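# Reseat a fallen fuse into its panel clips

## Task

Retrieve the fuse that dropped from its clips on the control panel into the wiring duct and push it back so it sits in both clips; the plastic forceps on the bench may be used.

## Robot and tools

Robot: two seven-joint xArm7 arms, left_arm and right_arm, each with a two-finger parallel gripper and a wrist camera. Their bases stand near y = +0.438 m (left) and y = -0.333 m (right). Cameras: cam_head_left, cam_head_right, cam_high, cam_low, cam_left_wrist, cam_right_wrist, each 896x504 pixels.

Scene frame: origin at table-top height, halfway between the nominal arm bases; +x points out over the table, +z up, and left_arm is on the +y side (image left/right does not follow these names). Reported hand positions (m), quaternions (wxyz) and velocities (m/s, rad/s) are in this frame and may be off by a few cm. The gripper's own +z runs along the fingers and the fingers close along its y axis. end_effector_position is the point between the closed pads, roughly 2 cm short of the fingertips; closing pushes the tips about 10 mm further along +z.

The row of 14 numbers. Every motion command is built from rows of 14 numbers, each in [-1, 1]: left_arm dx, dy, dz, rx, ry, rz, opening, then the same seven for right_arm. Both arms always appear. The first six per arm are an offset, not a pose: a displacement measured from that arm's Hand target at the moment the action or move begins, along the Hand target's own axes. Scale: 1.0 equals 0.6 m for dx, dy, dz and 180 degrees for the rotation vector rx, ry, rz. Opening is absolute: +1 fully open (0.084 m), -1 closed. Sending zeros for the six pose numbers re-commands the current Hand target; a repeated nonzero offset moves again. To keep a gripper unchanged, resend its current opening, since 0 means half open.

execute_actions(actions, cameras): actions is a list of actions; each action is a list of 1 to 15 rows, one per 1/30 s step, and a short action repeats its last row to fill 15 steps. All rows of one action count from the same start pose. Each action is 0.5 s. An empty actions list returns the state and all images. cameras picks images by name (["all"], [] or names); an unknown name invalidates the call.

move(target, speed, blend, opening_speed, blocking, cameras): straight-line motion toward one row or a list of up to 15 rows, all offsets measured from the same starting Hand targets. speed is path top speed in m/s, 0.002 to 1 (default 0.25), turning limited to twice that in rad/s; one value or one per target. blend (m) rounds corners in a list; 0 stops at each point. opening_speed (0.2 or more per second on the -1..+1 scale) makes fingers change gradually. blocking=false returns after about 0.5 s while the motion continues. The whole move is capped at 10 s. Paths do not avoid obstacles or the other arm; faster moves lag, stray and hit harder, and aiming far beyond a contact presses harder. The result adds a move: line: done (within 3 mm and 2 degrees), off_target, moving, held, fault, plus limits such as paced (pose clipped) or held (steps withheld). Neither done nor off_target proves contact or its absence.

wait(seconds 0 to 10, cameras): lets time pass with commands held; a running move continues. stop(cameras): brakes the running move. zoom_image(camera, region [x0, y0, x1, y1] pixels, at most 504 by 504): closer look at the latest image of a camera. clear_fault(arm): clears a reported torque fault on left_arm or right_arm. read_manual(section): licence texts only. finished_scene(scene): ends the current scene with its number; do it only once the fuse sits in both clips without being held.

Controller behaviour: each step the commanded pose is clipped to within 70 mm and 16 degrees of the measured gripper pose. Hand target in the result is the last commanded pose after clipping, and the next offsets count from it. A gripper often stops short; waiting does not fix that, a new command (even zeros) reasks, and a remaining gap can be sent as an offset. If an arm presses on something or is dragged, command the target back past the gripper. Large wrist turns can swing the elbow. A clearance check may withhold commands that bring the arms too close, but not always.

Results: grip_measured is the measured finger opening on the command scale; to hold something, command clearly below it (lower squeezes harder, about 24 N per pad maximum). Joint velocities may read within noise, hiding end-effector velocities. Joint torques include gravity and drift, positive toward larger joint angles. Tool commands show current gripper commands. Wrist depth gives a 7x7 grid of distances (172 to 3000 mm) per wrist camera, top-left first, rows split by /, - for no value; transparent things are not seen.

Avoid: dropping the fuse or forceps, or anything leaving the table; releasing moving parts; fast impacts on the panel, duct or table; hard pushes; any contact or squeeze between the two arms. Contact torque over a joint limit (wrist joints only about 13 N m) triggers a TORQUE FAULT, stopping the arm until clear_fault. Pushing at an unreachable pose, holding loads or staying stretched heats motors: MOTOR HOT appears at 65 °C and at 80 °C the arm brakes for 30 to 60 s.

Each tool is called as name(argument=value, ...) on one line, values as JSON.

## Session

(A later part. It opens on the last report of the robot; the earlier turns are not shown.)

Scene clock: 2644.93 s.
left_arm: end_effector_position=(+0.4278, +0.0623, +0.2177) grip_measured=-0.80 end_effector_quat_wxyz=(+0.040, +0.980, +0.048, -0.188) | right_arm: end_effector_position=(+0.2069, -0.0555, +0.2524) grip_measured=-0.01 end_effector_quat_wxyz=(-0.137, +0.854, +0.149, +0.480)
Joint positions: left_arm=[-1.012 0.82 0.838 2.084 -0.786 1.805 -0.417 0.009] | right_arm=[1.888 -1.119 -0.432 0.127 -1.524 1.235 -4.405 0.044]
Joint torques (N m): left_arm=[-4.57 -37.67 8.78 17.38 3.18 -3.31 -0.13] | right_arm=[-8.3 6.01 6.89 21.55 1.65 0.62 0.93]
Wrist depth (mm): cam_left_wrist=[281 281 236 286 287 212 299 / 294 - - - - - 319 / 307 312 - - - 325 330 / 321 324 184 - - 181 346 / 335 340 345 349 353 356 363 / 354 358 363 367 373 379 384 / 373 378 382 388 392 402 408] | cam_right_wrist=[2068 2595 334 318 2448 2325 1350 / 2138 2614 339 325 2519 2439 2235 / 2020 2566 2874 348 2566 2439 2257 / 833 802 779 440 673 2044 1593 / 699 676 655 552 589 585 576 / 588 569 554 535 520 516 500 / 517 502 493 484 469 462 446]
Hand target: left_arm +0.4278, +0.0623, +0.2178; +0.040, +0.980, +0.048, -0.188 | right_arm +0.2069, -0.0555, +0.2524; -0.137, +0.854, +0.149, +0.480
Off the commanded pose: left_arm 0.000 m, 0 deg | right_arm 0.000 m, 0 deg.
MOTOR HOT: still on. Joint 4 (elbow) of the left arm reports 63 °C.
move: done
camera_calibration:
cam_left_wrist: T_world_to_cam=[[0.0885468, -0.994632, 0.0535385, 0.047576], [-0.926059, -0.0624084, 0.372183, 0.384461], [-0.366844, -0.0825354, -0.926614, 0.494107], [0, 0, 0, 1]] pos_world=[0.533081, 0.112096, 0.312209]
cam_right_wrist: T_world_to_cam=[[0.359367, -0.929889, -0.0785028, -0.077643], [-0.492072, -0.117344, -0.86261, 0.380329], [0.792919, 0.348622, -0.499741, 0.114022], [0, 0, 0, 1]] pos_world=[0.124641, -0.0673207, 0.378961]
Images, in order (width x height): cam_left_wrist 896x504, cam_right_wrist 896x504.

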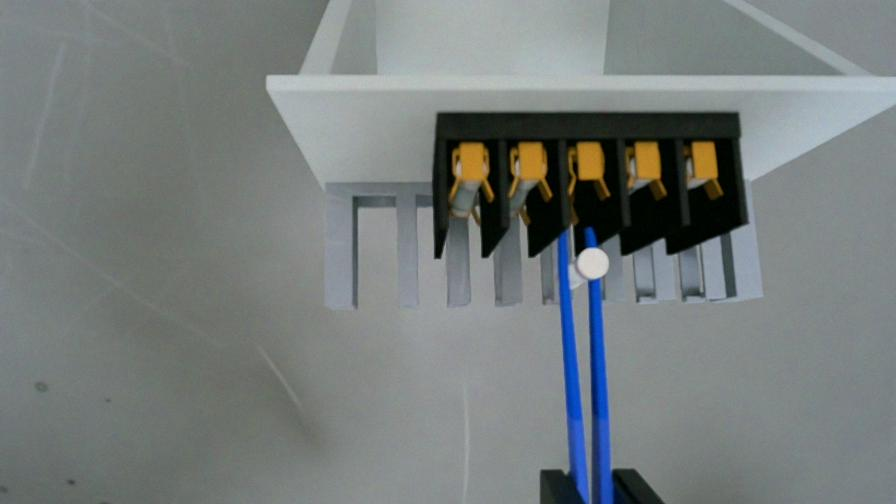

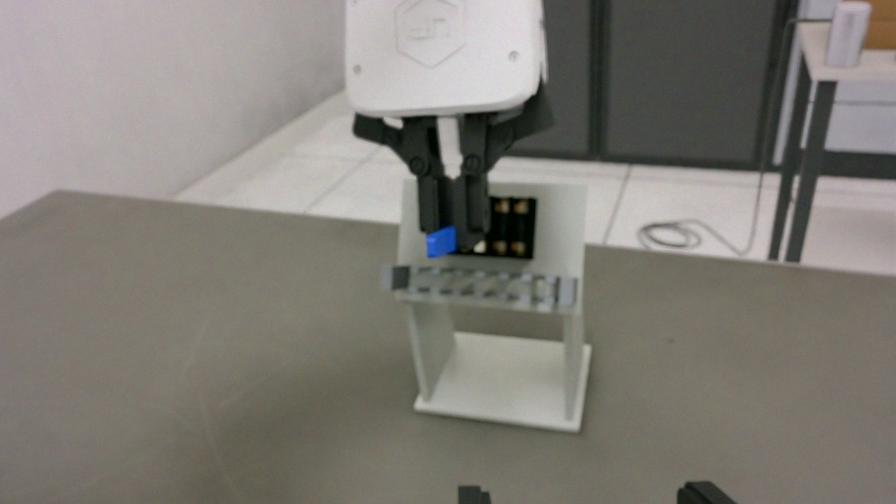

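move(target=[[0.0246,0,0.0042,0,0,0,-0.79,0,0,0,0,0,0,0]], speed=0.03)

move(target=[[0,0,0,0,0,0,-0.74,0,0,0,0,0,0,0]], opening_speed=0.2, cameras=["cam_left_wrist","cam_right_wrist"])

zoom_image(camera="cam_left_wrist", region=[500, 165, 660, 325])

zoom_image(camera="cam_right_wrist", region=[430, 190, 550, 270])

Scene clock: 2675.77 s.
left_arm: end_effector_position=(+0.4405, +0.0632, +0.2100) grip_measured=-0.81 end_effector_quat_wxyz=(+0.040, +0.980, +0.048, -0.188) | right_arm: end_effector_position=(+0.2069, -0.0555, +0.2524) grip_measured=-0.01 end_effector_quat_wxyz=(-0.137, +0.854, +0.149, +0.480)
Joint positions: left_arm=[-0.962 0.867 0.821 2.154 -0.802 1.819 -0.418 0.008] | right_arm=[1.888 -1.119 -0.432 0.127 -1.524 1.235 -4.405 0.044]
Joint torques (N m): left_arm=[5 -30.56 5.23 25.36 -3.81 -0.19 -0.61] | right_arm=[-8.15 6.05 7.02 21.41 1.37 0.58 1.01]
Wrist depth (mm): cam_left_wrist=[275 277 222 279 279 243 291 / 287 285 218 292 292 218 303 / 302 - - - - - 325 / 313 317 - - - 328 336 / 327 330 173 - - 177 352 / 346 350 354 359 361 367 372 / 365 370 372 375 381 390 395] | cam_right_wrist=[2087 2547 - 336 2448 2333 1358 / 2138 2685 377 341 2595 2448 2235 / 1991 2538 2771 371 2519 2431 2294 / 836 800 779 439 669 2068 1582 / 697 677 649 552 589 583 579 / 586 571 556 536 524 518 500 / 515 504 494 481 470 458 448]
Hand target: left_arm +0.4405, +0.0632, +0.2099; +0.040, +0.980, +0.048, -0.188 | right_arm +0.2069, -0.0555, +0.2524; -0.137, +0.854, +0.149, +0.480
Off the commanded pose: left_arm 0.000 m, 0 deg | right_arm 0.000 m, 0 deg.
MOTOR HOT: cleared for the motors of the left arm.
move: done

Scene clock: 2676.27 s.
left_arm: end_effector_position=(+0.4405, +0.0632, +0.2099) grip_measured=-0.76 end_effector_quat_wxyz=(+0.040, +0.980, +0.048, -0.188) | right_arm: end_effector_position=(+0.2069, -0.0555, +0.2524) grip_measured=-0.01 end_effector_quat_wxyz=(-0.137, +0.854, +0.149, +0.480)
Joint positions: left_arm=[-0.962 0.867 0.821 2.154 -0.802 1.819 -0.418 0.011] | right_arm=[1.888 -1.119 -0.432 0.127 -1.524 1.235 -4.405 0.044]
Joint torques (N m): left_arm=[4.31 -31.2 5.13 25.07 -4.07 -0.41 -0.33] | right_arm=[-8.35 6.08 7.01 21.55 1.56 0.59 0.95]
Wrist depth (mm): cam_left_wrist=[275 276 222 279 280 244 292 / 287 285 218 292 293 218 303 / 302 - - - - - 326 / 314 316 - - - 328 335 / 327 330 173 - - 177 351 / 345 349 354 356 364 367 372 / 365 370 372 377 383 391 395] | cam_right_wrist=[2112 2624 - 335 2465 2309 1345 / 2158 2654 378 342 2575 2414 2257 / 2002 2547 2760 373 2492 2501 2294 / 839 805 778 445 669 2032 1589 / 701 679 655 576 588 583 578 / 586 571 555 536 522 517 500 / 518 503 494 481 469 460 445]
Hand target: left_arm +0.4405, +0.0632, +0.2099; +0.040, +0.980, +0.048, -0.188 | right_arm +0.2069, -0.0555, +0.2524; -0.137, +0.854, +0.149, +0.480
Off the commanded pose: left_arm 0.000 m, 0 deg | right_arm 0.000 m, 0 deg.
move: done
camera_calibration:
cam_left_wrist: T_world_to_cam=[[0.0886432, -0.994625, 0.0535105, 0.0478186], [-0.926084, -0.0625156, 0.372103, 0.399238], [-0.366758, -0.0825396, -0.926648, 0.491585], [0, 0, 0, 1]] pos_world=[0.545781, 0.113095, 0.304409]
cam_right_wrist: T_world_to_cam=[[0.359367, -0.929889, -0.0785028, -0.077643], [-0.492072, -0.117344, -0.86261, 0.380329], [0.792919, 0.348622, -0.499741, 0.114022], [0, 0, 0, 1]] pos_world=[0.124641, -0.0673207, 0.378961]
Images, in order (width x height): cam_left_wrist 896x504, cam_right_wrist 896x504.

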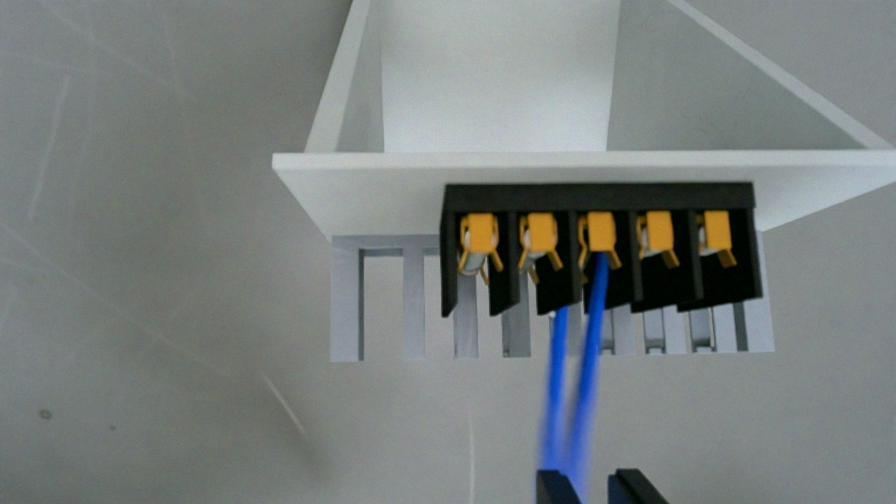

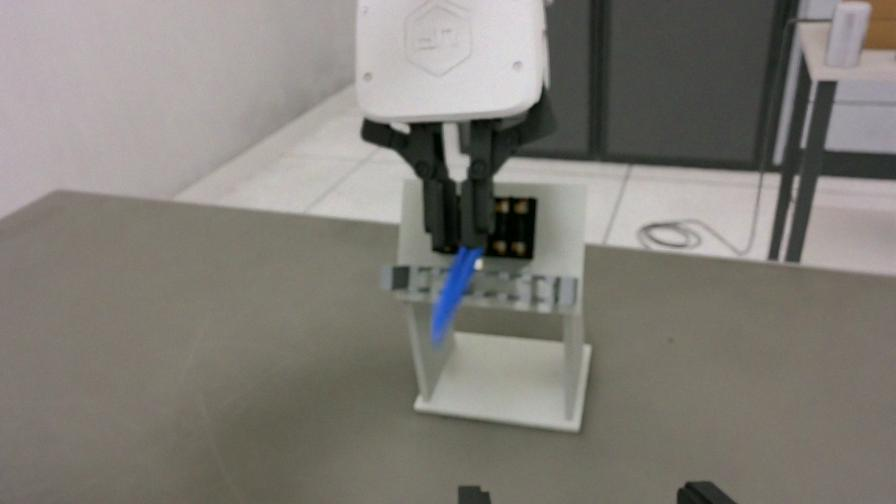

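Scaled by 3.150 from the camera's 896x504 image, which has a finer 1280x720 frame.

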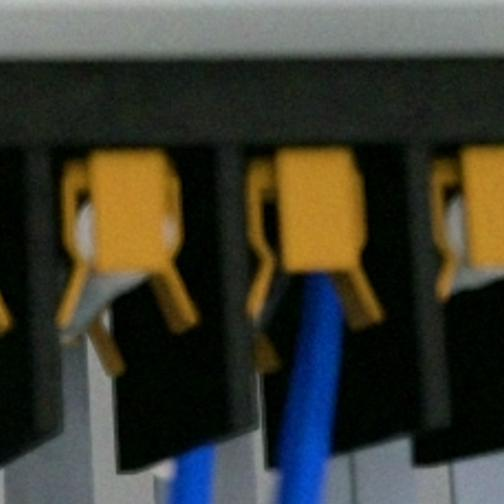

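Scaled by 4.200 from the camera's 896x504 image, which has a finer 1280x720 frame.

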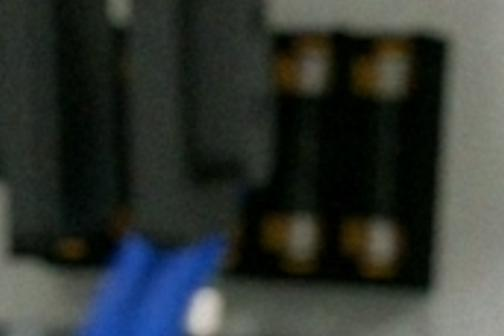

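move(target=[0,0,0,0,0,0,-0.86,0,0,0,0,0,0,0], opening_speed=0.3, cameras=["cam_left_wrist","cam_right_wrist","cam_high"])

Scene clock: 2717.80 s.
left_arm: end_effector_position=(+0.4405, +0.0632, +0.2099) grip_measured=-0.88 end_effector_quat_wxyz=(+0.040, +0.980, +0.048, -0.188) | right_arm: end_effector_position=(+0.2069, -0.0555, +0.2524) grip_measured=-0.01 end_effector_quat_wxyz=(-0.137, +0.854, +0.149, +0.480)
Joint positions: left_arm=[-0.962 0.867 0.821 2.154 -0.802 1.819 -0.418 0.005] | right_arm=[1.888 -1.119 -0.432 0.127 -1.524 1.235 -4.405 0.044]
Joint torques (N m): left_arm=[-1.98 -34.88 5.09 24.42 -4.02 -0.31 -0.63] | right_arm=[-8.29 5.9 6.93 21.7 1.62 0.69 0.85]
Wrist depth (mm): cam_left_wrist=[275 277 222 279 280 243 292 / 287 285 218 291 293 218 303 / 302 - - - - - 325 / 313 317 - - - 328 336 / 328 329 173 - - 177 351 / 345 350 353 359 364 368 371 / 365 370 373 376 381 390 395] | cam_right_wrist=[2106 2664 - 335 2492 2294 1345 / 2138 2634 - 343 2556 2448 2264 / 1991 2604 2782 366 2474 2439 2309 / 834 808 781 444 671 2056 1593 / 698 673 654 502 587 584 578 / 588 573 558 532 522 516 500 / 519 503 492 482 471 461 448]
Hand target: left_arm +0.4405, +0.0632, +0.2099; +0.040, +0.980, +0.048, -0.188 | right_arm +0.2069, -0.0555, +0.2524; -0.137, +0.854, +0.149, +0.480
Off the commanded pose: left_arm 0.000 m, 0 deg | right_arm 0.000 m, 0 deg.
MOTOR HOT: joint 4 (elbow) of the left arm reports 65 °C; the controller stops that arm at 80 °C. To cool a motor, set the load down, stop pushing, or move to a pose that needs little force. At that limit the left arm can sag while its brakes close.
move: done
camera_calibration:
cam_left_wrist: T_world_to_cam=[[0.0886432, -0.994625, 0.0535105, 0.0478186], [-0.926084, -0.0625156, 0.372103, 0.399238], [-0.366758, -0.0825396, -0.926648, 0.491585], [0, 0, 0, 1]] pos_world=[0.545781, 0.113095, 0.304409]
cam_right_wrist: T_world_to_cam=[[0.359367, -0.929889, -0.0785028, -0.077643], [-0.492072, -0.117344, -0.86261, 0.380329], [0.792919, 0.348622, -0.499741, 0.114022], [0, 0, 0, 1]] pos_world=[0.124641, -0.0673207, 0.378961]
Images, in order (width x height): cam_high 896x504, cam_left_wrist 896x504, cam_right_wrist 896x504.

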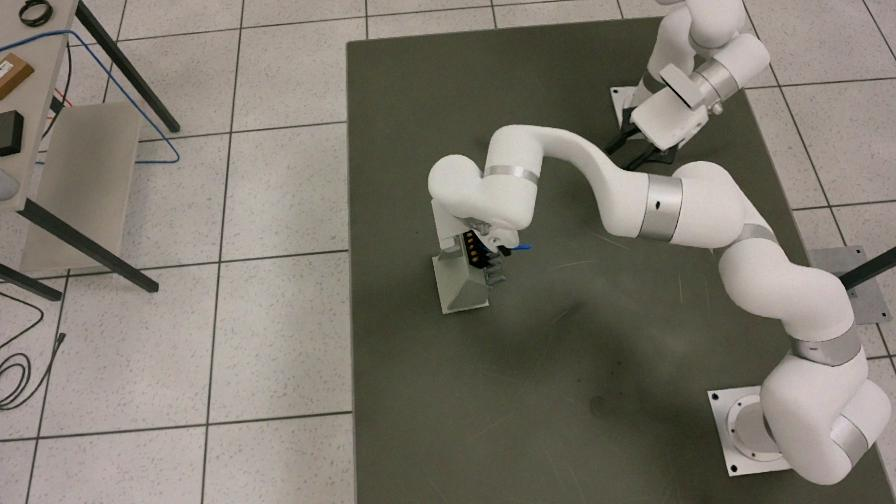

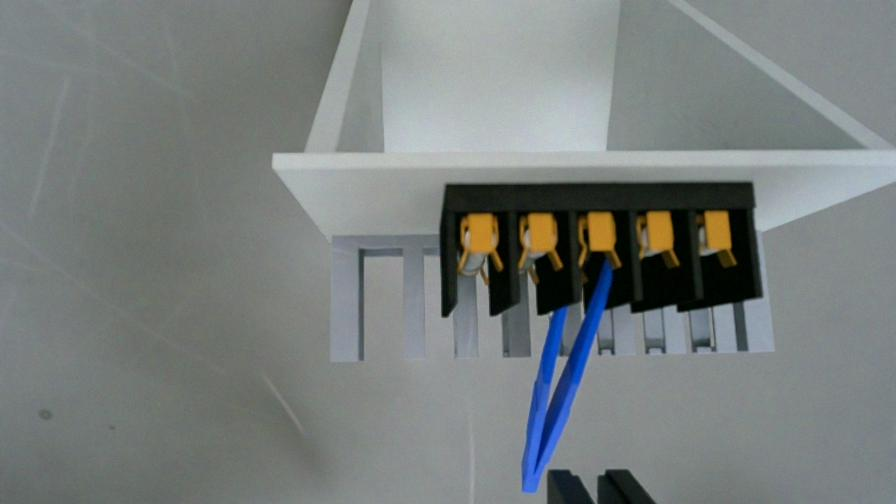

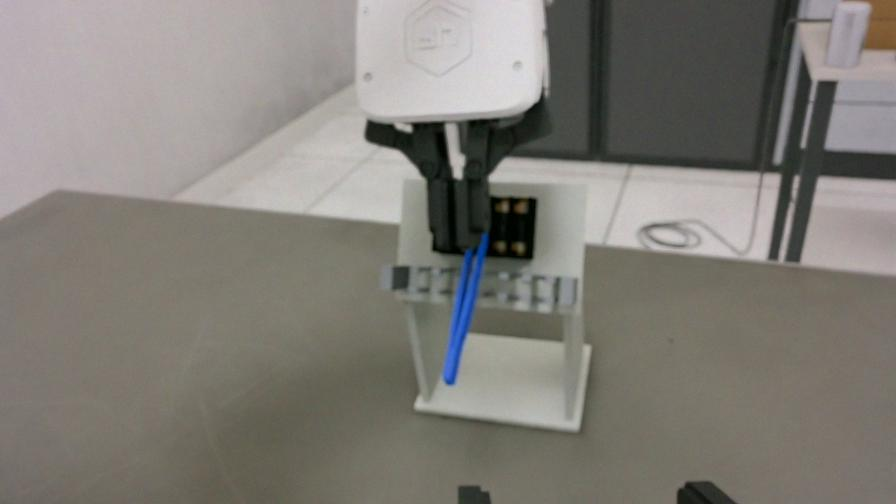

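zoom_image(camera="cam_left_wrist", region=[420, 170, 780, 400])

zoom_image(camera="cam_right_wrist", region=[370, 180, 600, 400])

zoom_image(camera="cam_high", region=[440, 210, 550, 290])

Scaled by 1.400 from the camera's 896x504 image, which has a finer 1280x720 frame.

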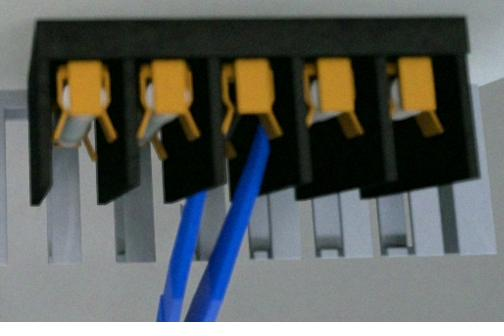

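Scaled by 2.191 from the camera's 896x504 image, which has a finer 1280x720 frame.

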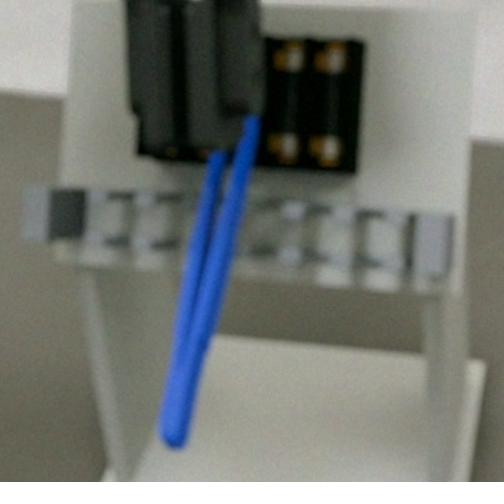

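Scaled by 4.582 from the camera's 896x504 image, which has a finer 1280x720 frame.

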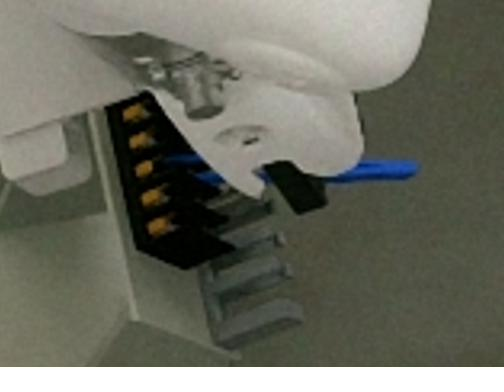

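move(target=[0,0,-0.01,0,0,0,-0.86,0,0,0,0,0,0,0], speed=0.03, cameras=["cam_left_wrist","cam_right_wrist"])

zoom_image(camera="cam_right_wrist", region=[370, 180, 600, 400])

zoom_image(camera="cam_left_wrist", region=[480, 190, 700, 504])

Scene clock: 2740.33 s.
left_arm: end_effector_position=(+0.4427, +0.0637, +0.2155) grip_measured=-0.88 end_effector_quat_wxyz=(+0.040, +0.980, +0.048, -0.188) | right_arm: end_effector_position=(+0.2069, -0.0555, +0.2524) grip_measured=-0.01 end_effector_quat_wxyz=(-0.137, +0.854, +0.149, +0.480)
Joint positions: left_arm=[-0.944 0.873 0.817 2.187 -0.805 1.839 -0.426 0.005] | right_arm=[1.888 -1.119 -0.432 0.127 -1.524 1.235 -4.405 0.044]
Joint torques (N m): left_arm=[4.29 -30.97 4.71 25.17 -4.05 0.27 -0.89] | right_arm=[-8.34 6.41 7 21.36 1.58 0.56 0.87]
Wrist depth (mm): cam_left_wrist=[280 282 231 284 285 289 297 / 292 292 221 297 298 217 309 / 306 - - - - - 331 / 318 322 - - - 335 342 / 332 337 178 179 - 184 358 / 351 355 359 366 369 374 379 / 371 375 380 383 387 399 402] | cam_right_wrist=[2119 2585 - 335 2414 2294 1348 / 2138 2624 - 349 2585 2431 2235 / 2032 2556 2738 372 2538 2501 2302 / 837 805 778 444 669 2020 1593 / 699 679 654 500 589 582 577 / 591 569 553 531 522 516 501 / 516 503 495 482 470 460 445]
Hand target: left_arm +0.4427, +0.0638, +0.2155; +0.040, +0.980, +0.048, -0.188 | right_arm +0.2069, -0.0555, +0.2524; -0.137, +0.854, +0.149, +0.480
Off the commanded pose: left_arm 0.000 m, 0 deg | right_arm 0.000 m, 0 deg.
MOTOR HOT: still on. Joint 4 (elbow) of the left arm reports 65 °C.
move: done
camera_calibration:
cam_left_wrist: T_world_to_cam=[[0.088551, -0.994631, 0.0535467, 0.0478703], [-0.926093, -0.0624169, 0.372097, 0.399126], [-0.366757, -0.0825388, -0.926648, 0.497585], [0, 0, 0, 1]] pos_world=[0.547881, 0.113596, 0.310009]
cam_right_wrist: T_world_to_cam=[[0.359367, -0.929889, -0.0785028, -0.077643], [-0.492072, -0.117344, -0.86261, 0.380329], [0.792919, 0.348622, -0.499741, 0.114022], [0, 0, 0, 1]] pos_world=[0.124641, -0.0673207, 0.378961]
Images, in order (width x height): cam_left_wrist 896x504, cam_right_wrist 896x504.

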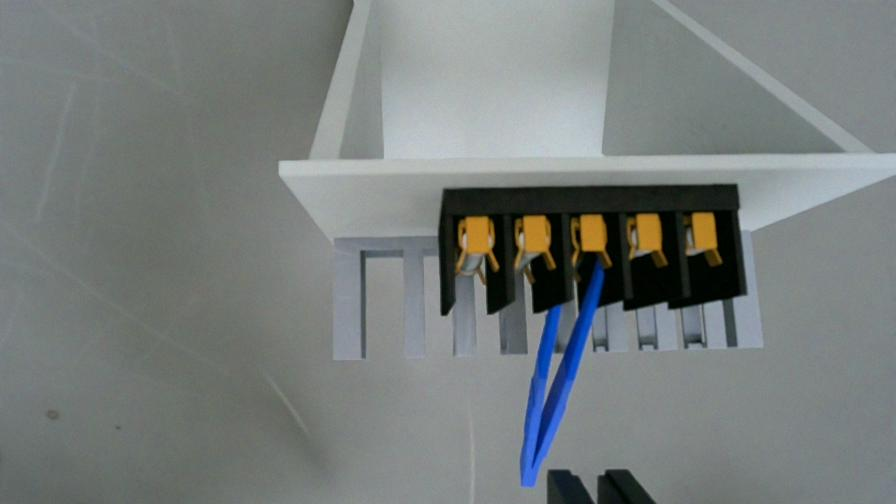

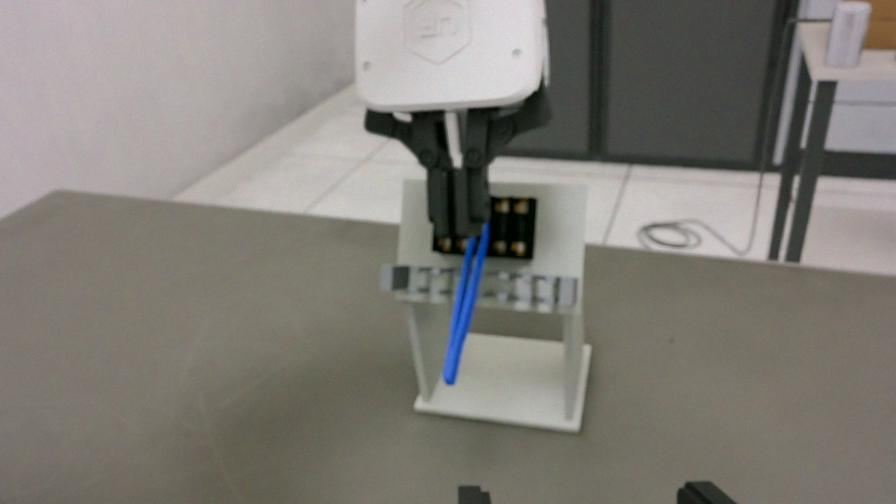

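Scaled by 2.191 from the camera's 896x504 image, which has a finer 1280x720 frame.

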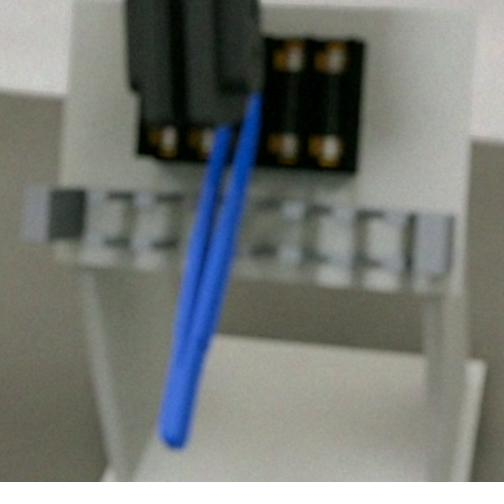

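Scaled by 1.605 from the camera's 896x504 image, which has a finer 1280x720 frame.

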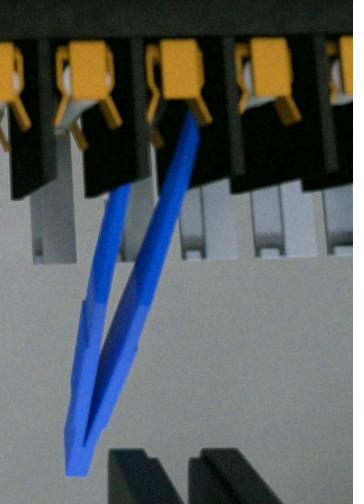

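move(target=[-0.07,0,-0.12,0,0,0,-0.86,0,0,0,0,0,0,0], speed=0.1, cameras=["cam_left_wrist","cam_right_wrist"])

zoom_image(camera="cam_right_wrist", region=[390, 170, 600, 400])

zoom_image(camera="cam_left_wrist", region=[400, 200, 700, 504])

Scene clock: 2748.77 s.
left_arm: end_effector_position=(+0.4300, +0.0674, +0.2978) grip_measured=-0.88 end_effector_quat_wxyz=(+0.040, +0.980, +0.048, -0.188) | right_arm: end_effector_position=(+0.2069, -0.0555, +0.2524) grip_measured=-0.01 end_effector_quat_wxyz=(-0.137, +0.854, +0.149, +0.480)
Joint positions: left_arm=[-0.837 0.856 0.79 2.451 -0.824 2.045 -0.538 0.005] | right_arm=[1.888 -1.119 -0.432 0.127 -1.524 1.235 -4.405 0.044]
Joint torques (N m): left_arm=[4.56 -30.94 2.46 23.74 -4.17 0.05 -0.99] | right_arm=[-8.32 6.5 7.09 21.51 1.51 0.65 0.94]
Wrist depth (mm): cam_left_wrist=[354 358 357 360 358 369 377 / 369 375 374 206 207 384 395 / 387 392 396 266 254 407 414 / 404 408 415 417 423 428 433 / 422 427 432 438 443 449 454 / 445 450 455 463 468 474 481 / 470 476 481 486 491 503 509] | cam_right_wrist=[2106 2604 - 2519 2465 2348 1350 / 2151 2654 - 2816 2585 2448 2235 / 2032 2556 2874 2782 2501 2448 2302 / 838 802 779 457 671 2062 1582 / 698 673 653 505 588 589 575 / 587 572 556 532 521 517 500 / 514 503 493 481 469 459 446]
Hand target: left_arm +0.4300, +0.0674, +0.2978; +0.040, +0.980, +0.048, -0.188 | right_arm +0.2069, -0.0555, +0.2524; -0.137, +0.854, +0.149, +0.480
Off the commanded pose: left_arm 0.000 m, 0 deg | right_arm 0.000 m, 0 deg.
MOTOR HOT: still on. Joint 4 (elbow) of the left arm reports 65 °C.
move: done
camera_calibration:
cam_left_wrist: T_world_to_cam=[[0.0886282, -0.994626, 0.0535164, 0.048229], [-0.926085, -0.0624996, 0.372102, 0.357068], [-0.366758, -0.0825395, -0.926648, 0.569533], [0, 0, 0, 1]] pos_world=[0.535281, 0.117295, 0.392309]
cam_right_wrist: T_world_to_cam=[[0.359367, -0.929889, -0.0785028, -0.077643], [-0.492072, -0.117344, -0.86261, 0.380329], [0.792919, 0.348622, -0.499741, 0.114022], [0, 0, 0, 1]] pos_world=[0.124641, -0.0673207, 0.378961]
Images, in order (width x height): cam_left_wrist 896x504, cam_right_wrist 896x504.

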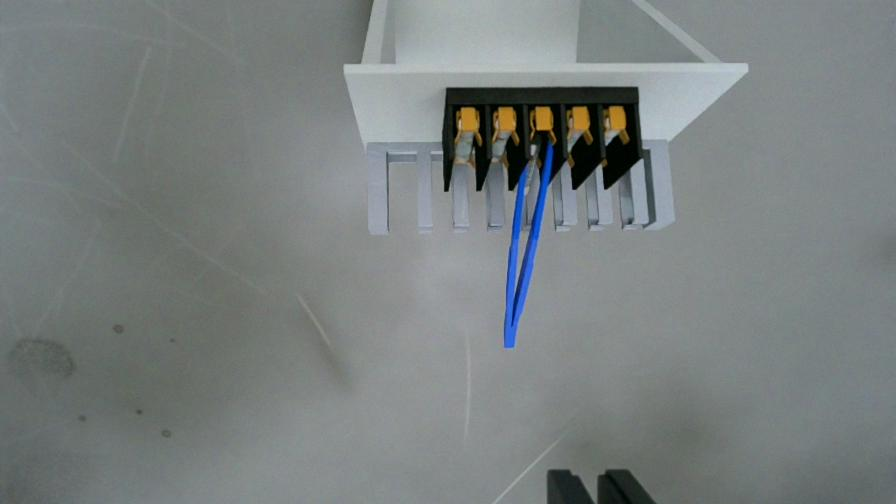

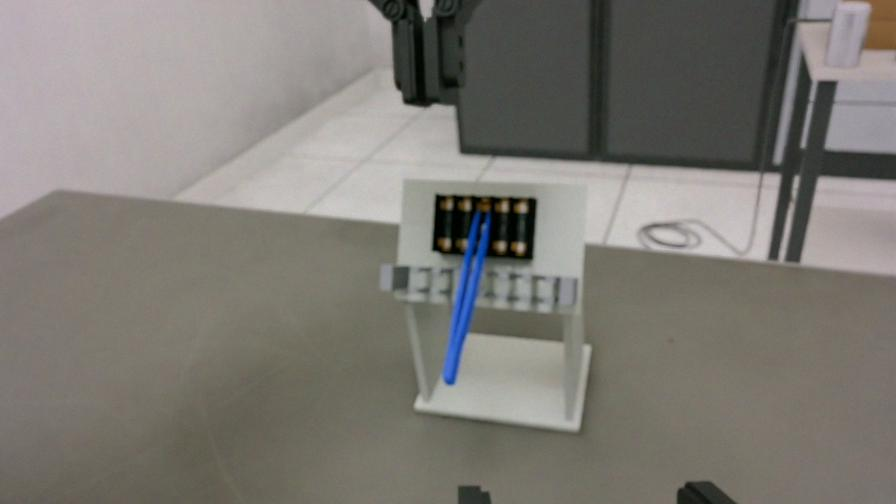

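Scaled by 2.191 from the camera's 896x504 image, which has a finer 1280x720 frame.

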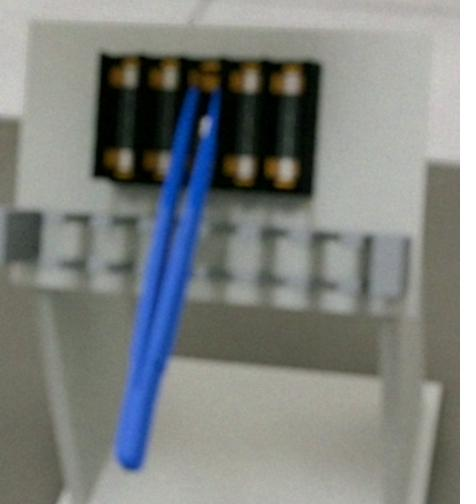

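Scaled by 1.658 from the camera's 896x504 image, which has a finer 1280x720 frame.

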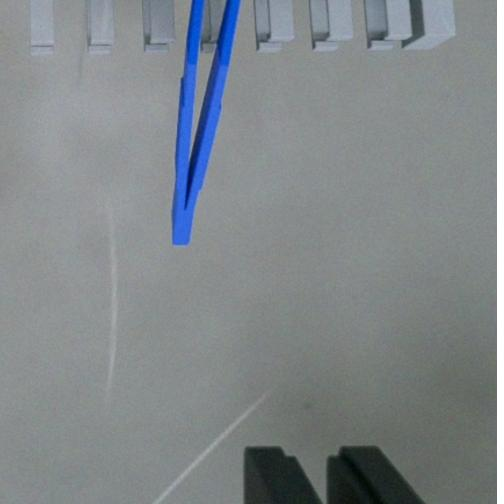

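zoom_image(camera="cam_left_wrist", region=[440, 80, 650, 230])

zoom_image(camera="cam_right_wrist", region=[430, 190, 550, 310])

Scaled by 2.400 from the camera's 896x504 image, which has a finer 1280x720 frame.

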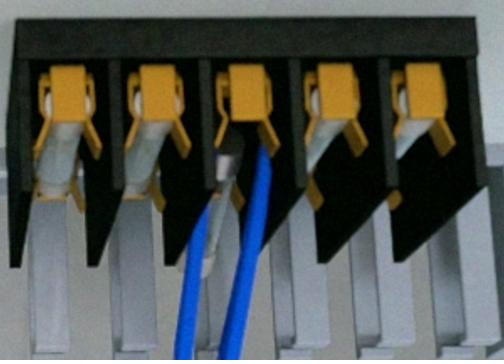

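Scaled by 4.200 from the camera's 896x504 image, which has a finer 1280x720 frame.

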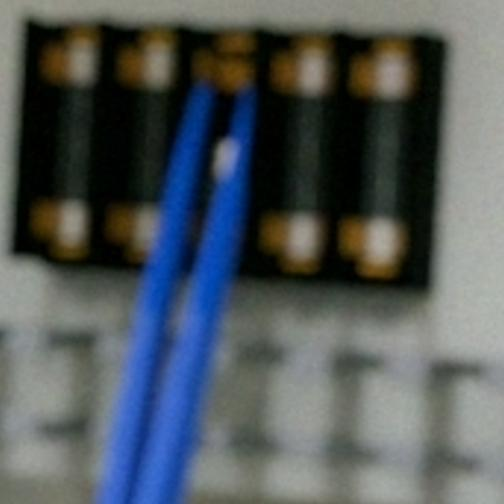

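move(target=[0.0,0.0043,0.06,-0.0005,0.2572,0.0194,-0.35,0,0,0,0,0,0,0], speed=0.15, opening_speed=1, cameras=["cam_left_wrist","cam_right_wrist"])

Scene clock: 2846.47 s.
left_arm: end_effector_position=(+0.4172, +0.0614, +0.2646) grip_measured=-0.37 end_effector_quat_wxyz=(+0.024, +0.976, +0.031, +0.214) | right_arm: end_effector_position=(+0.2069, -0.0555, +0.2524) grip_measured=-0.01 end_effector_quat_wxyz=(-0.137, +0.854, +0.149, +0.480)
Joint positions: left_arm=[-2.027 0.445 1.401 1.229 -0.257 0.795 -0.641 0.028] | right_arm=[1.888 -1.119 -0.432 0.127 -1.524 1.235 -4.405 0.044]
Joint torques (N m): left_arm=[-4.27 -9.28 9.67 20.7 3.85 -5.41 -0.9] | right_arm=[-7.8 6.15 7.07 21.55 1.69 0.59 0.95]
Wrist depth (mm): cam_left_wrist=[1499 1513 1539 1553 1567 1578 1607 / 484 493 499 505 509 519 521 / 459 463 467 475 480 485 491 / 435 439 444 447 251 459 465 / 414 419 412 248 257 436 441 / 393 398 396 260 270 411 418 / 374 378 379 380 385 393 396] | cam_right_wrist=[2026 - 255 245 2465 2325 1348 / 2132 2556 281 320 2624 2431 2286 / 2026 2575 2771 462 2528 2474 2264 / 841 802 778 456 669 2056 1604 / 700 673 654 503 589 586 578 / 587 571 556 535 522 519 500 / 515 504 493 482 470 459 447]
Hand target: left_arm +0.4172, +0.0614, +0.2646; +0.024, +0.976, +0.031, +0.214 | right_arm +0.2069, -0.0555, +0.2524; -0.137, +0.854, +0.149, +0.480
Off the commanded pose: left_arm 0.000 m, 0 deg | right_arm 0.000 m, 0 deg.
MOTOR HOT: still on. Joint 4 (elbow) of the left arm reports 64 °C.
move: done
camera_calibration:
cam_left_wrist: T_world_to_cam=[[0.0410396, -0.998303, 0.0413123, 0.0684049], [-0.907803, -0.0545276, -0.415837, 0.557608], [0.417384, -0.0204376, -0.908501, 0.197783], [0, 0, 0, 1]] pos_world=[0.42084, 0.102736, 0.408734]
cam_right_wrist: T_world_to_cam=[[0.359367, -0.929889, -0.0785028, -0.077643], [-0.492072, -0.117344, -0.86261, 0.380329], [0.792919, 0.348622, -0.499741, 0.114022], [0, 0, 0, 1]] pos_world=[0.124641, -0.0673207, 0.378961]
Images, in order (width x height): cam_left_wrist 896x504, cam_right_wrist 896x504.

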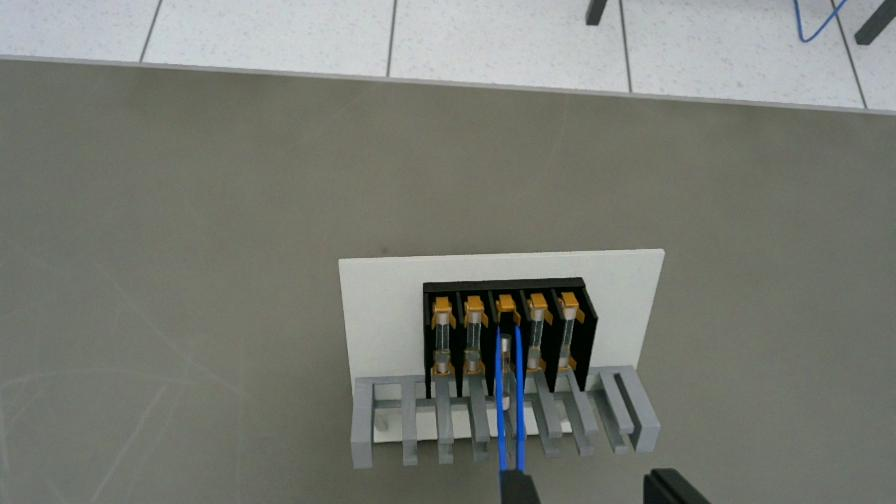

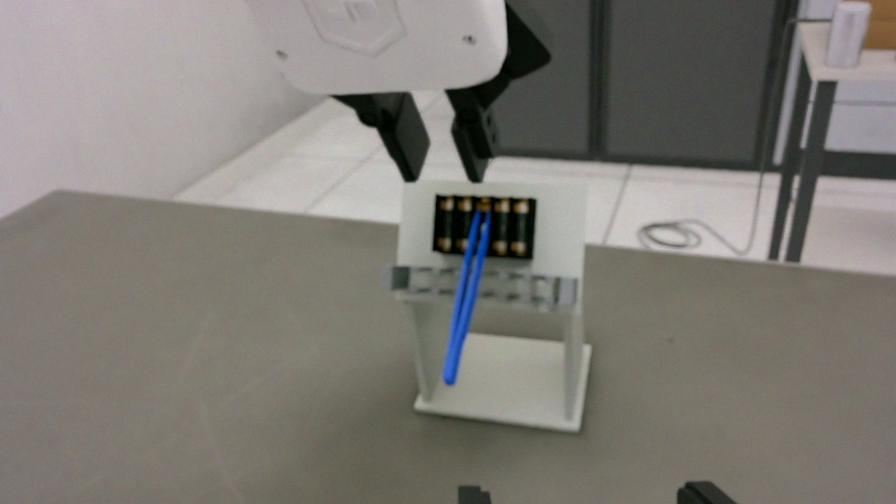

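move(target=[-0.041,-0.0153,0.1143,0,0,0,-0.35,0,0,0,0,0,0,0], speed=0.12, cameras=["cam_left_wrist","cam_right_wrist","cam_high"])

Scene clock: 2868.17 s.
left_arm: end_effector_position=(+0.4232, +0.0664, +0.1916) grip_measured=-0.37 end_effector_quat_wxyz=(+0.024, +0.976, +0.031, +0.214) | right_arm: end_effector_position=(+0.2069, -0.0555, +0.2524) grip_measured=-0.01 end_effector_quat_wxyz=(-0.137, +0.854, +0.149, +0.480)
Joint positions: left_arm=[-1.895 0.51 1.238 1.122 -0.358 0.614 -0.59 0.028] | right_arm=[1.888 -1.119 -0.432 0.127 -1.524 1.235 -4.405 0.044]
Joint torques (N m): left_arm=[4.37 -12.34 7.25 22.52 -3.76 -5.39 0.78] | right_arm=[-7.87 6.41 7.34 21.55 1.5 0.53 0.93]
Wrist depth (mm): cam_left_wrist=[429 434 439 445 449 1493 1496 / 400 406 411 415 420 426 431 / 377 382 177 177 178 183 403 / 357 361 185 182 178 194 381 / 342 345 202 194 191 209 363 / 324 327 197 183 191 198 342 / 308 311 311 313 316 319 325] | cam_right_wrist=[- - 216 251 2448 2309 1350 / 2138 - 257 252 2624 2457 2249 / 2002 922 287 285 2528 2501 2309 / 832 801 740 356 673 2020 1607 / 697 675 659 548 589 587 578 / 588 570 555 533 522 518 500 / 517 504 493 481 468 460 447]
Hand target: left_arm +0.4232, +0.0664, +0.1916; +0.024, +0.976, +0.031, +0.214 | right_arm +0.2069, -0.0555, +0.2524; -0.137, +0.854, +0.149, +0.480
Off the commanded pose: left_arm 0.000 m, 0 deg | right_arm 0.000 m, 0 deg.
MOTOR HOT: still on. Joint 4 (elbow) of the left arm reports 63 °C.
move: done
camera_calibration:
cam_left_wrist: T_world_to_cam=[[0.041082, -0.998305, 0.0412219, 0.0762783], [-0.907801, -0.0545285, -0.415842, 0.532978], [0.417385, -0.0203377, -0.908502, 0.129052], [0, 0, 0, 1]] pos_world=[0.42684, 0.107836, 0.335734]
cam_right_wrist: T_world_to_cam=[[0.359367, -0.929889, -0.0785028, -0.077643], [-0.492072, -0.117344, -0.86261, 0.380329], [0.792919, 0.348622, -0.499741, 0.114022], [0, 0, 0, 1]] pos_world=[0.124641, -0.0673207, 0.378961]
Images, in order (width x height): cam_high 896x504, cam_left_wrist 896x504, cam_right_wrist 896x504.

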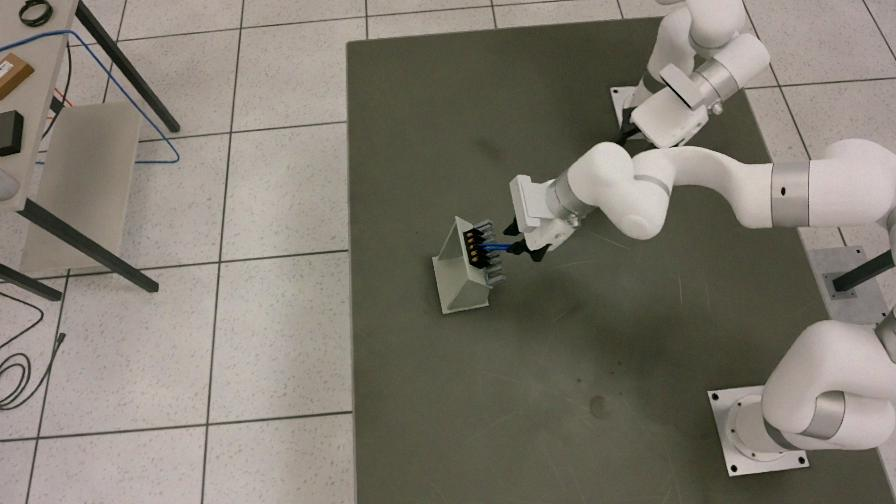

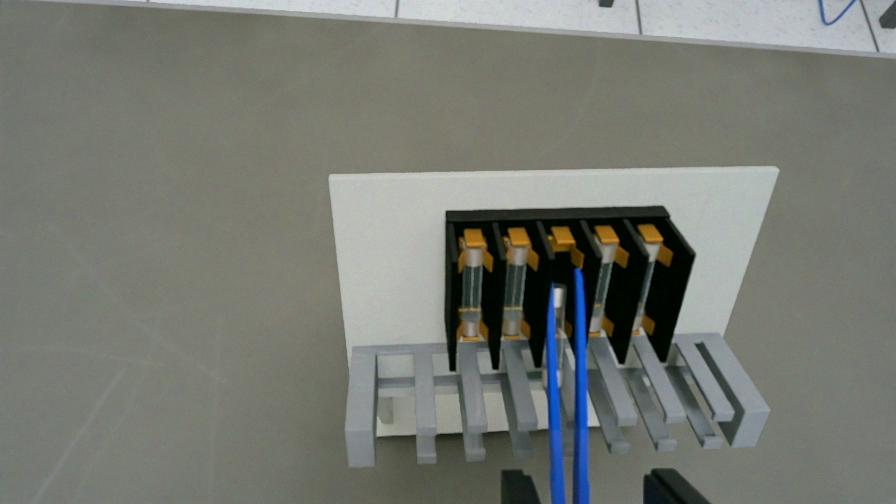

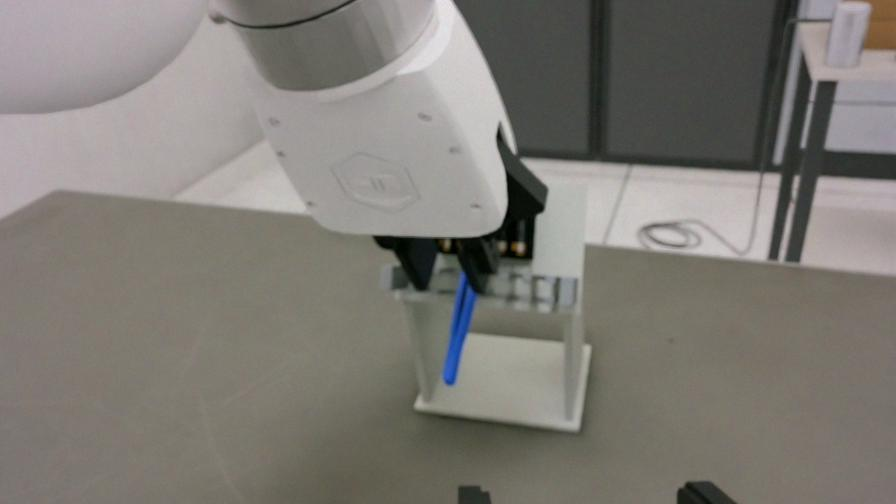

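move(target=[0,-0.004,0.0413,0,0,0,-0.35,0,0,0,0,0,0,0], speed=0.05, cameras=["cam_left_wrist","cam_right_wrist"])

Scene clock: 2881.53 s.
left_arm: end_effector_position=(+0.4335, +0.0679, +0.1690) grip_measured=-0.37 end_effector_quat_wxyz=(+0.024, +0.976, +0.031, +0.214) | right_arm: end_effector_position=(+0.2069, -0.0555, +0.2524) grip_measured=-0.01 end_effector_quat_wxyz=(-0.137, +0.854, +0.149, +0.480)
Joint positions: left_arm=[-1.807 0.547 1.155 1.125 -0.409 0.566 -0.552 0.028] | right_arm=[1.888 -1.119 -0.432 0.127 -1.524 1.235 -4.405 0.044]
Joint torques (N m): left_arm=[4.97 -14.4 7.26 27.06 -3.45 -5.38 1.01] | right_arm=[-7.97 6.18 7.62 21.74 1.68 0.6 1.03]
Wrist depth (mm): cam_left_wrist=[400 404 409 415 417 1449 429 / 374 378 383 387 392 396 401 / 351 361 367 - - - 374 / 333 336 - - - - 355 / 318 319 - - - 185 337 / 301 305 - - - 179 320 / 287 287 289 - - 296 302] | cam_right_wrist=[- - 217 2547 2483 2286 1353 / - - 239 259 2556 2457 2264 / 958 924 286 281 2575 2381 2286 / 841 802 725 317 668 2062 1589 / 697 677 655 502 589 585 576 / 591 570 554 532 522 516 499 / 516 504 494 481 469 461 446]
Hand target: left_arm +0.4335, +0.0680, +0.1690; +0.024, +0.976, +0.031, +0.214 | right_arm +0.2069, -0.0555, +0.2524; -0.137, +0.854, +0.149, +0.480
Off the commanded pose: left_arm 0.000 m, 0 deg | right_arm 0.000 m, 0 deg.
MOTOR HOT: still on. Joint 4 (elbow) of the left arm reports 65 °C.
move: done
camera_calibration:
cam_left_wrist: T_world_to_cam=[[0.0410379, -0.998303, 0.041317, 0.0782775], [-0.907786, -0.0545288, -0.415875, 0.532925], [0.417422, -0.0204403, -0.908483, 0.104281], [0, 0, 0, 1]] pos_world=[0.43704, 0.109336, 0.313134]
cam_right_wrist: T_world_to_cam=[[0.359367, -0.929889, -0.0785028, -0.077643], [-0.492072, -0.117344, -0.86261, 0.380329], [0.792919, 0.348622, -0.499741, 0.114022], [0, 0, 0, 1]] pos_world=[0.124641, -0.0673207, 0.378961]
Images, in order (width x height): cam_left_wrist 896x504, cam_right_wrist 896x504.

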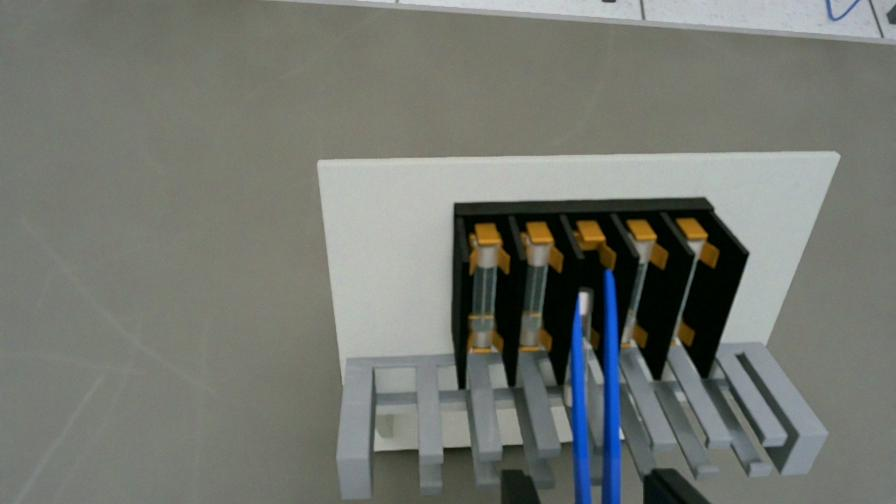

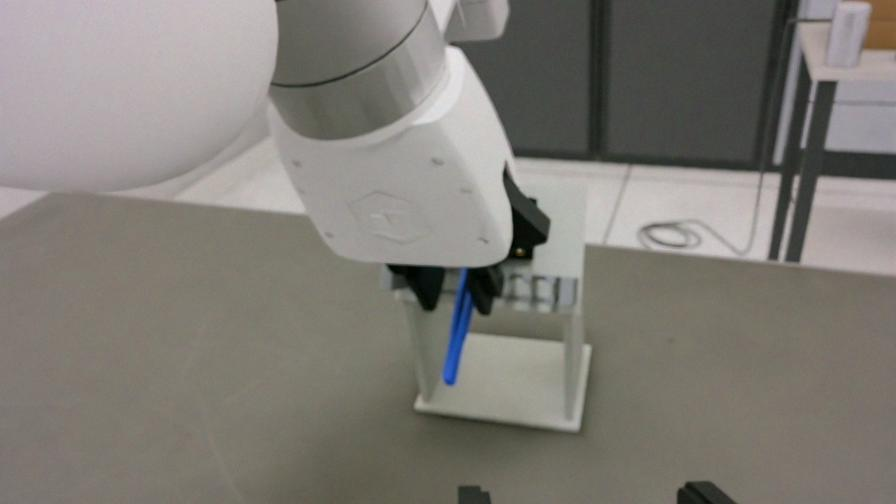

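move(target=[0,-0.002,0,0,0,0,-0.93,0,0,0,0,0,0,0], speed=0.05, opening_speed=0.4, cameras=["cam_left_wrist","cam_right_wrist"])

Scene clock: 2890.77 s.
left_arm: end_effector_position=(+0.4335, +0.0691, +0.1689) grip_measured=-0.88 end_effector_quat_wxyz=(+0.024, +0.976, +0.031, +0.214) | right_arm: end_effector_position=(+0.2069, -0.0555, +0.2524) grip_measured=-0.01 end_effector_quat_wxyz=(-0.137, +0.854, +0.149, +0.480)
Joint positions: left_arm=[-1.808 0.545 1.157 1.121 -0.409 0.564 -0.55 0.005] | right_arm=[1.888 -1.119 -0.432 0.127 -1.524 1.235 -4.405 0.044]
Joint torques (N m): left_arm=[-4.04 -22.3 10.68 18.32 1.89 -5.3 0.67] | right_arm=[-7.93 6.2 7.56 21.44 1.45 0.61 0.89]
Wrist depth (mm): cam_left_wrist=[399 403 408 414 417 1477 428 / 373 379 382 387 391 398 403 / 351 361 367 - - - 374 / 333 335 - - - - 355 / 318 319 - - - 185 336 / 301 305 - 189 - 180 319 / 287 286 289 - - 296 301] | cam_right_wrist=[- - 217 2492 2492 2309 1348 / - - 239 261 2595 2465 2271 / 953 - 288 284 2528 2519 2257 / 836 807 726 315 665 2032 1604 / 698 676 649 577 590 586 578 / 586 571 557 532 521 517 499 / 515 504 494 481 471 461 447]
Hand target: left_arm +0.4335, +0.0691, +0.1689; +0.024, +0.976, +0.031, +0.214 | right_arm +0.2069, -0.0555, +0.2524; -0.137, +0.854, +0.149, +0.480
Off the commanded pose: left_arm 0.000 m, 0 deg | right_arm 0.000 m, 0 deg.
MOTOR HOT: still on. Joint 4 (elbow) of the left arm reports 65 °C.
move: done
camera_calibration:
cam_left_wrist: T_world_to_cam=[[0.0410379, -0.998303, 0.041317, 0.0794796], [-0.907786, -0.0545288, -0.415875, 0.532949], [0.417422, -0.0204403, -0.908483, 0.104215], [0, 0, 0, 1]] pos_world=[0.43704, 0.110536, 0.313034]
cam_right_wrist: T_world_to_cam=[[0.359367, -0.929889, -0.0785028, -0.077643], [-0.492072, -0.117344, -0.86261, 0.380329], [0.792919, 0.348622, -0.499741, 0.114022], [0, 0, 0, 1]] pos_world=[0.124641, -0.0673207, 0.378961]
Images, in order (width x height): cam_left_wrist 896x504, cam_right_wrist 896x504.

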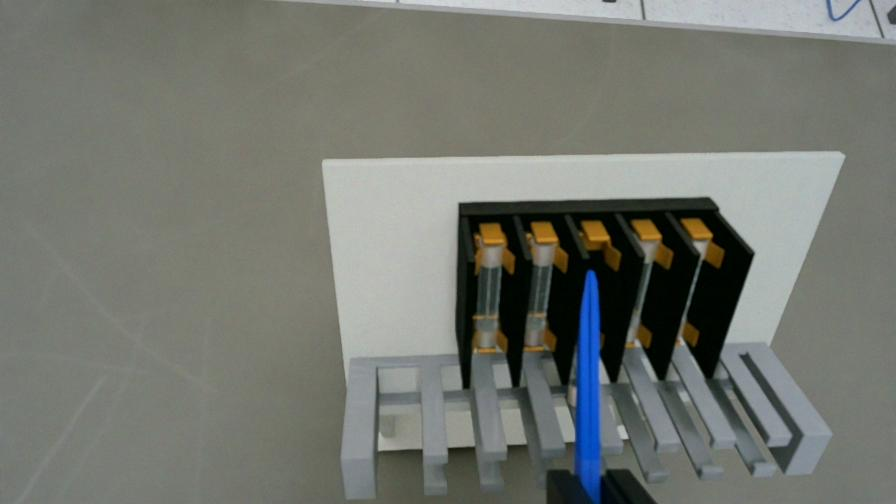

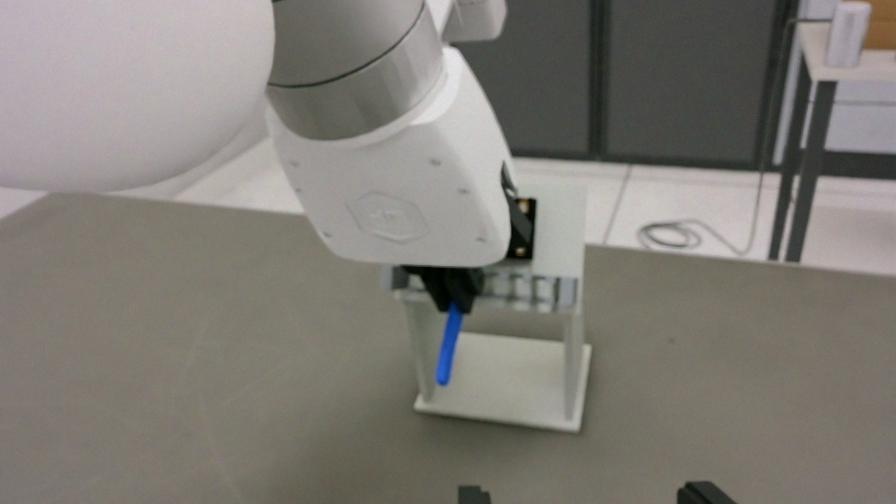

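zoom_image(camera="cam_left_wrist", region=[520, 190, 720, 470])

Scaled by 1.800 from the camera's 896x504 image, which has a finer 1280x720 frame.

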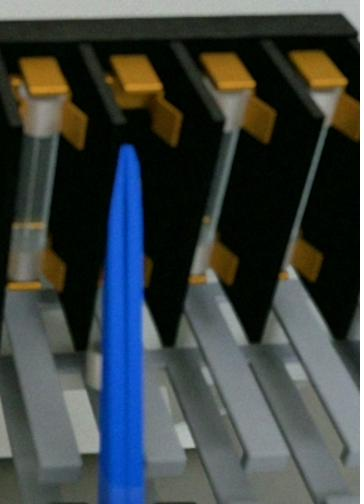

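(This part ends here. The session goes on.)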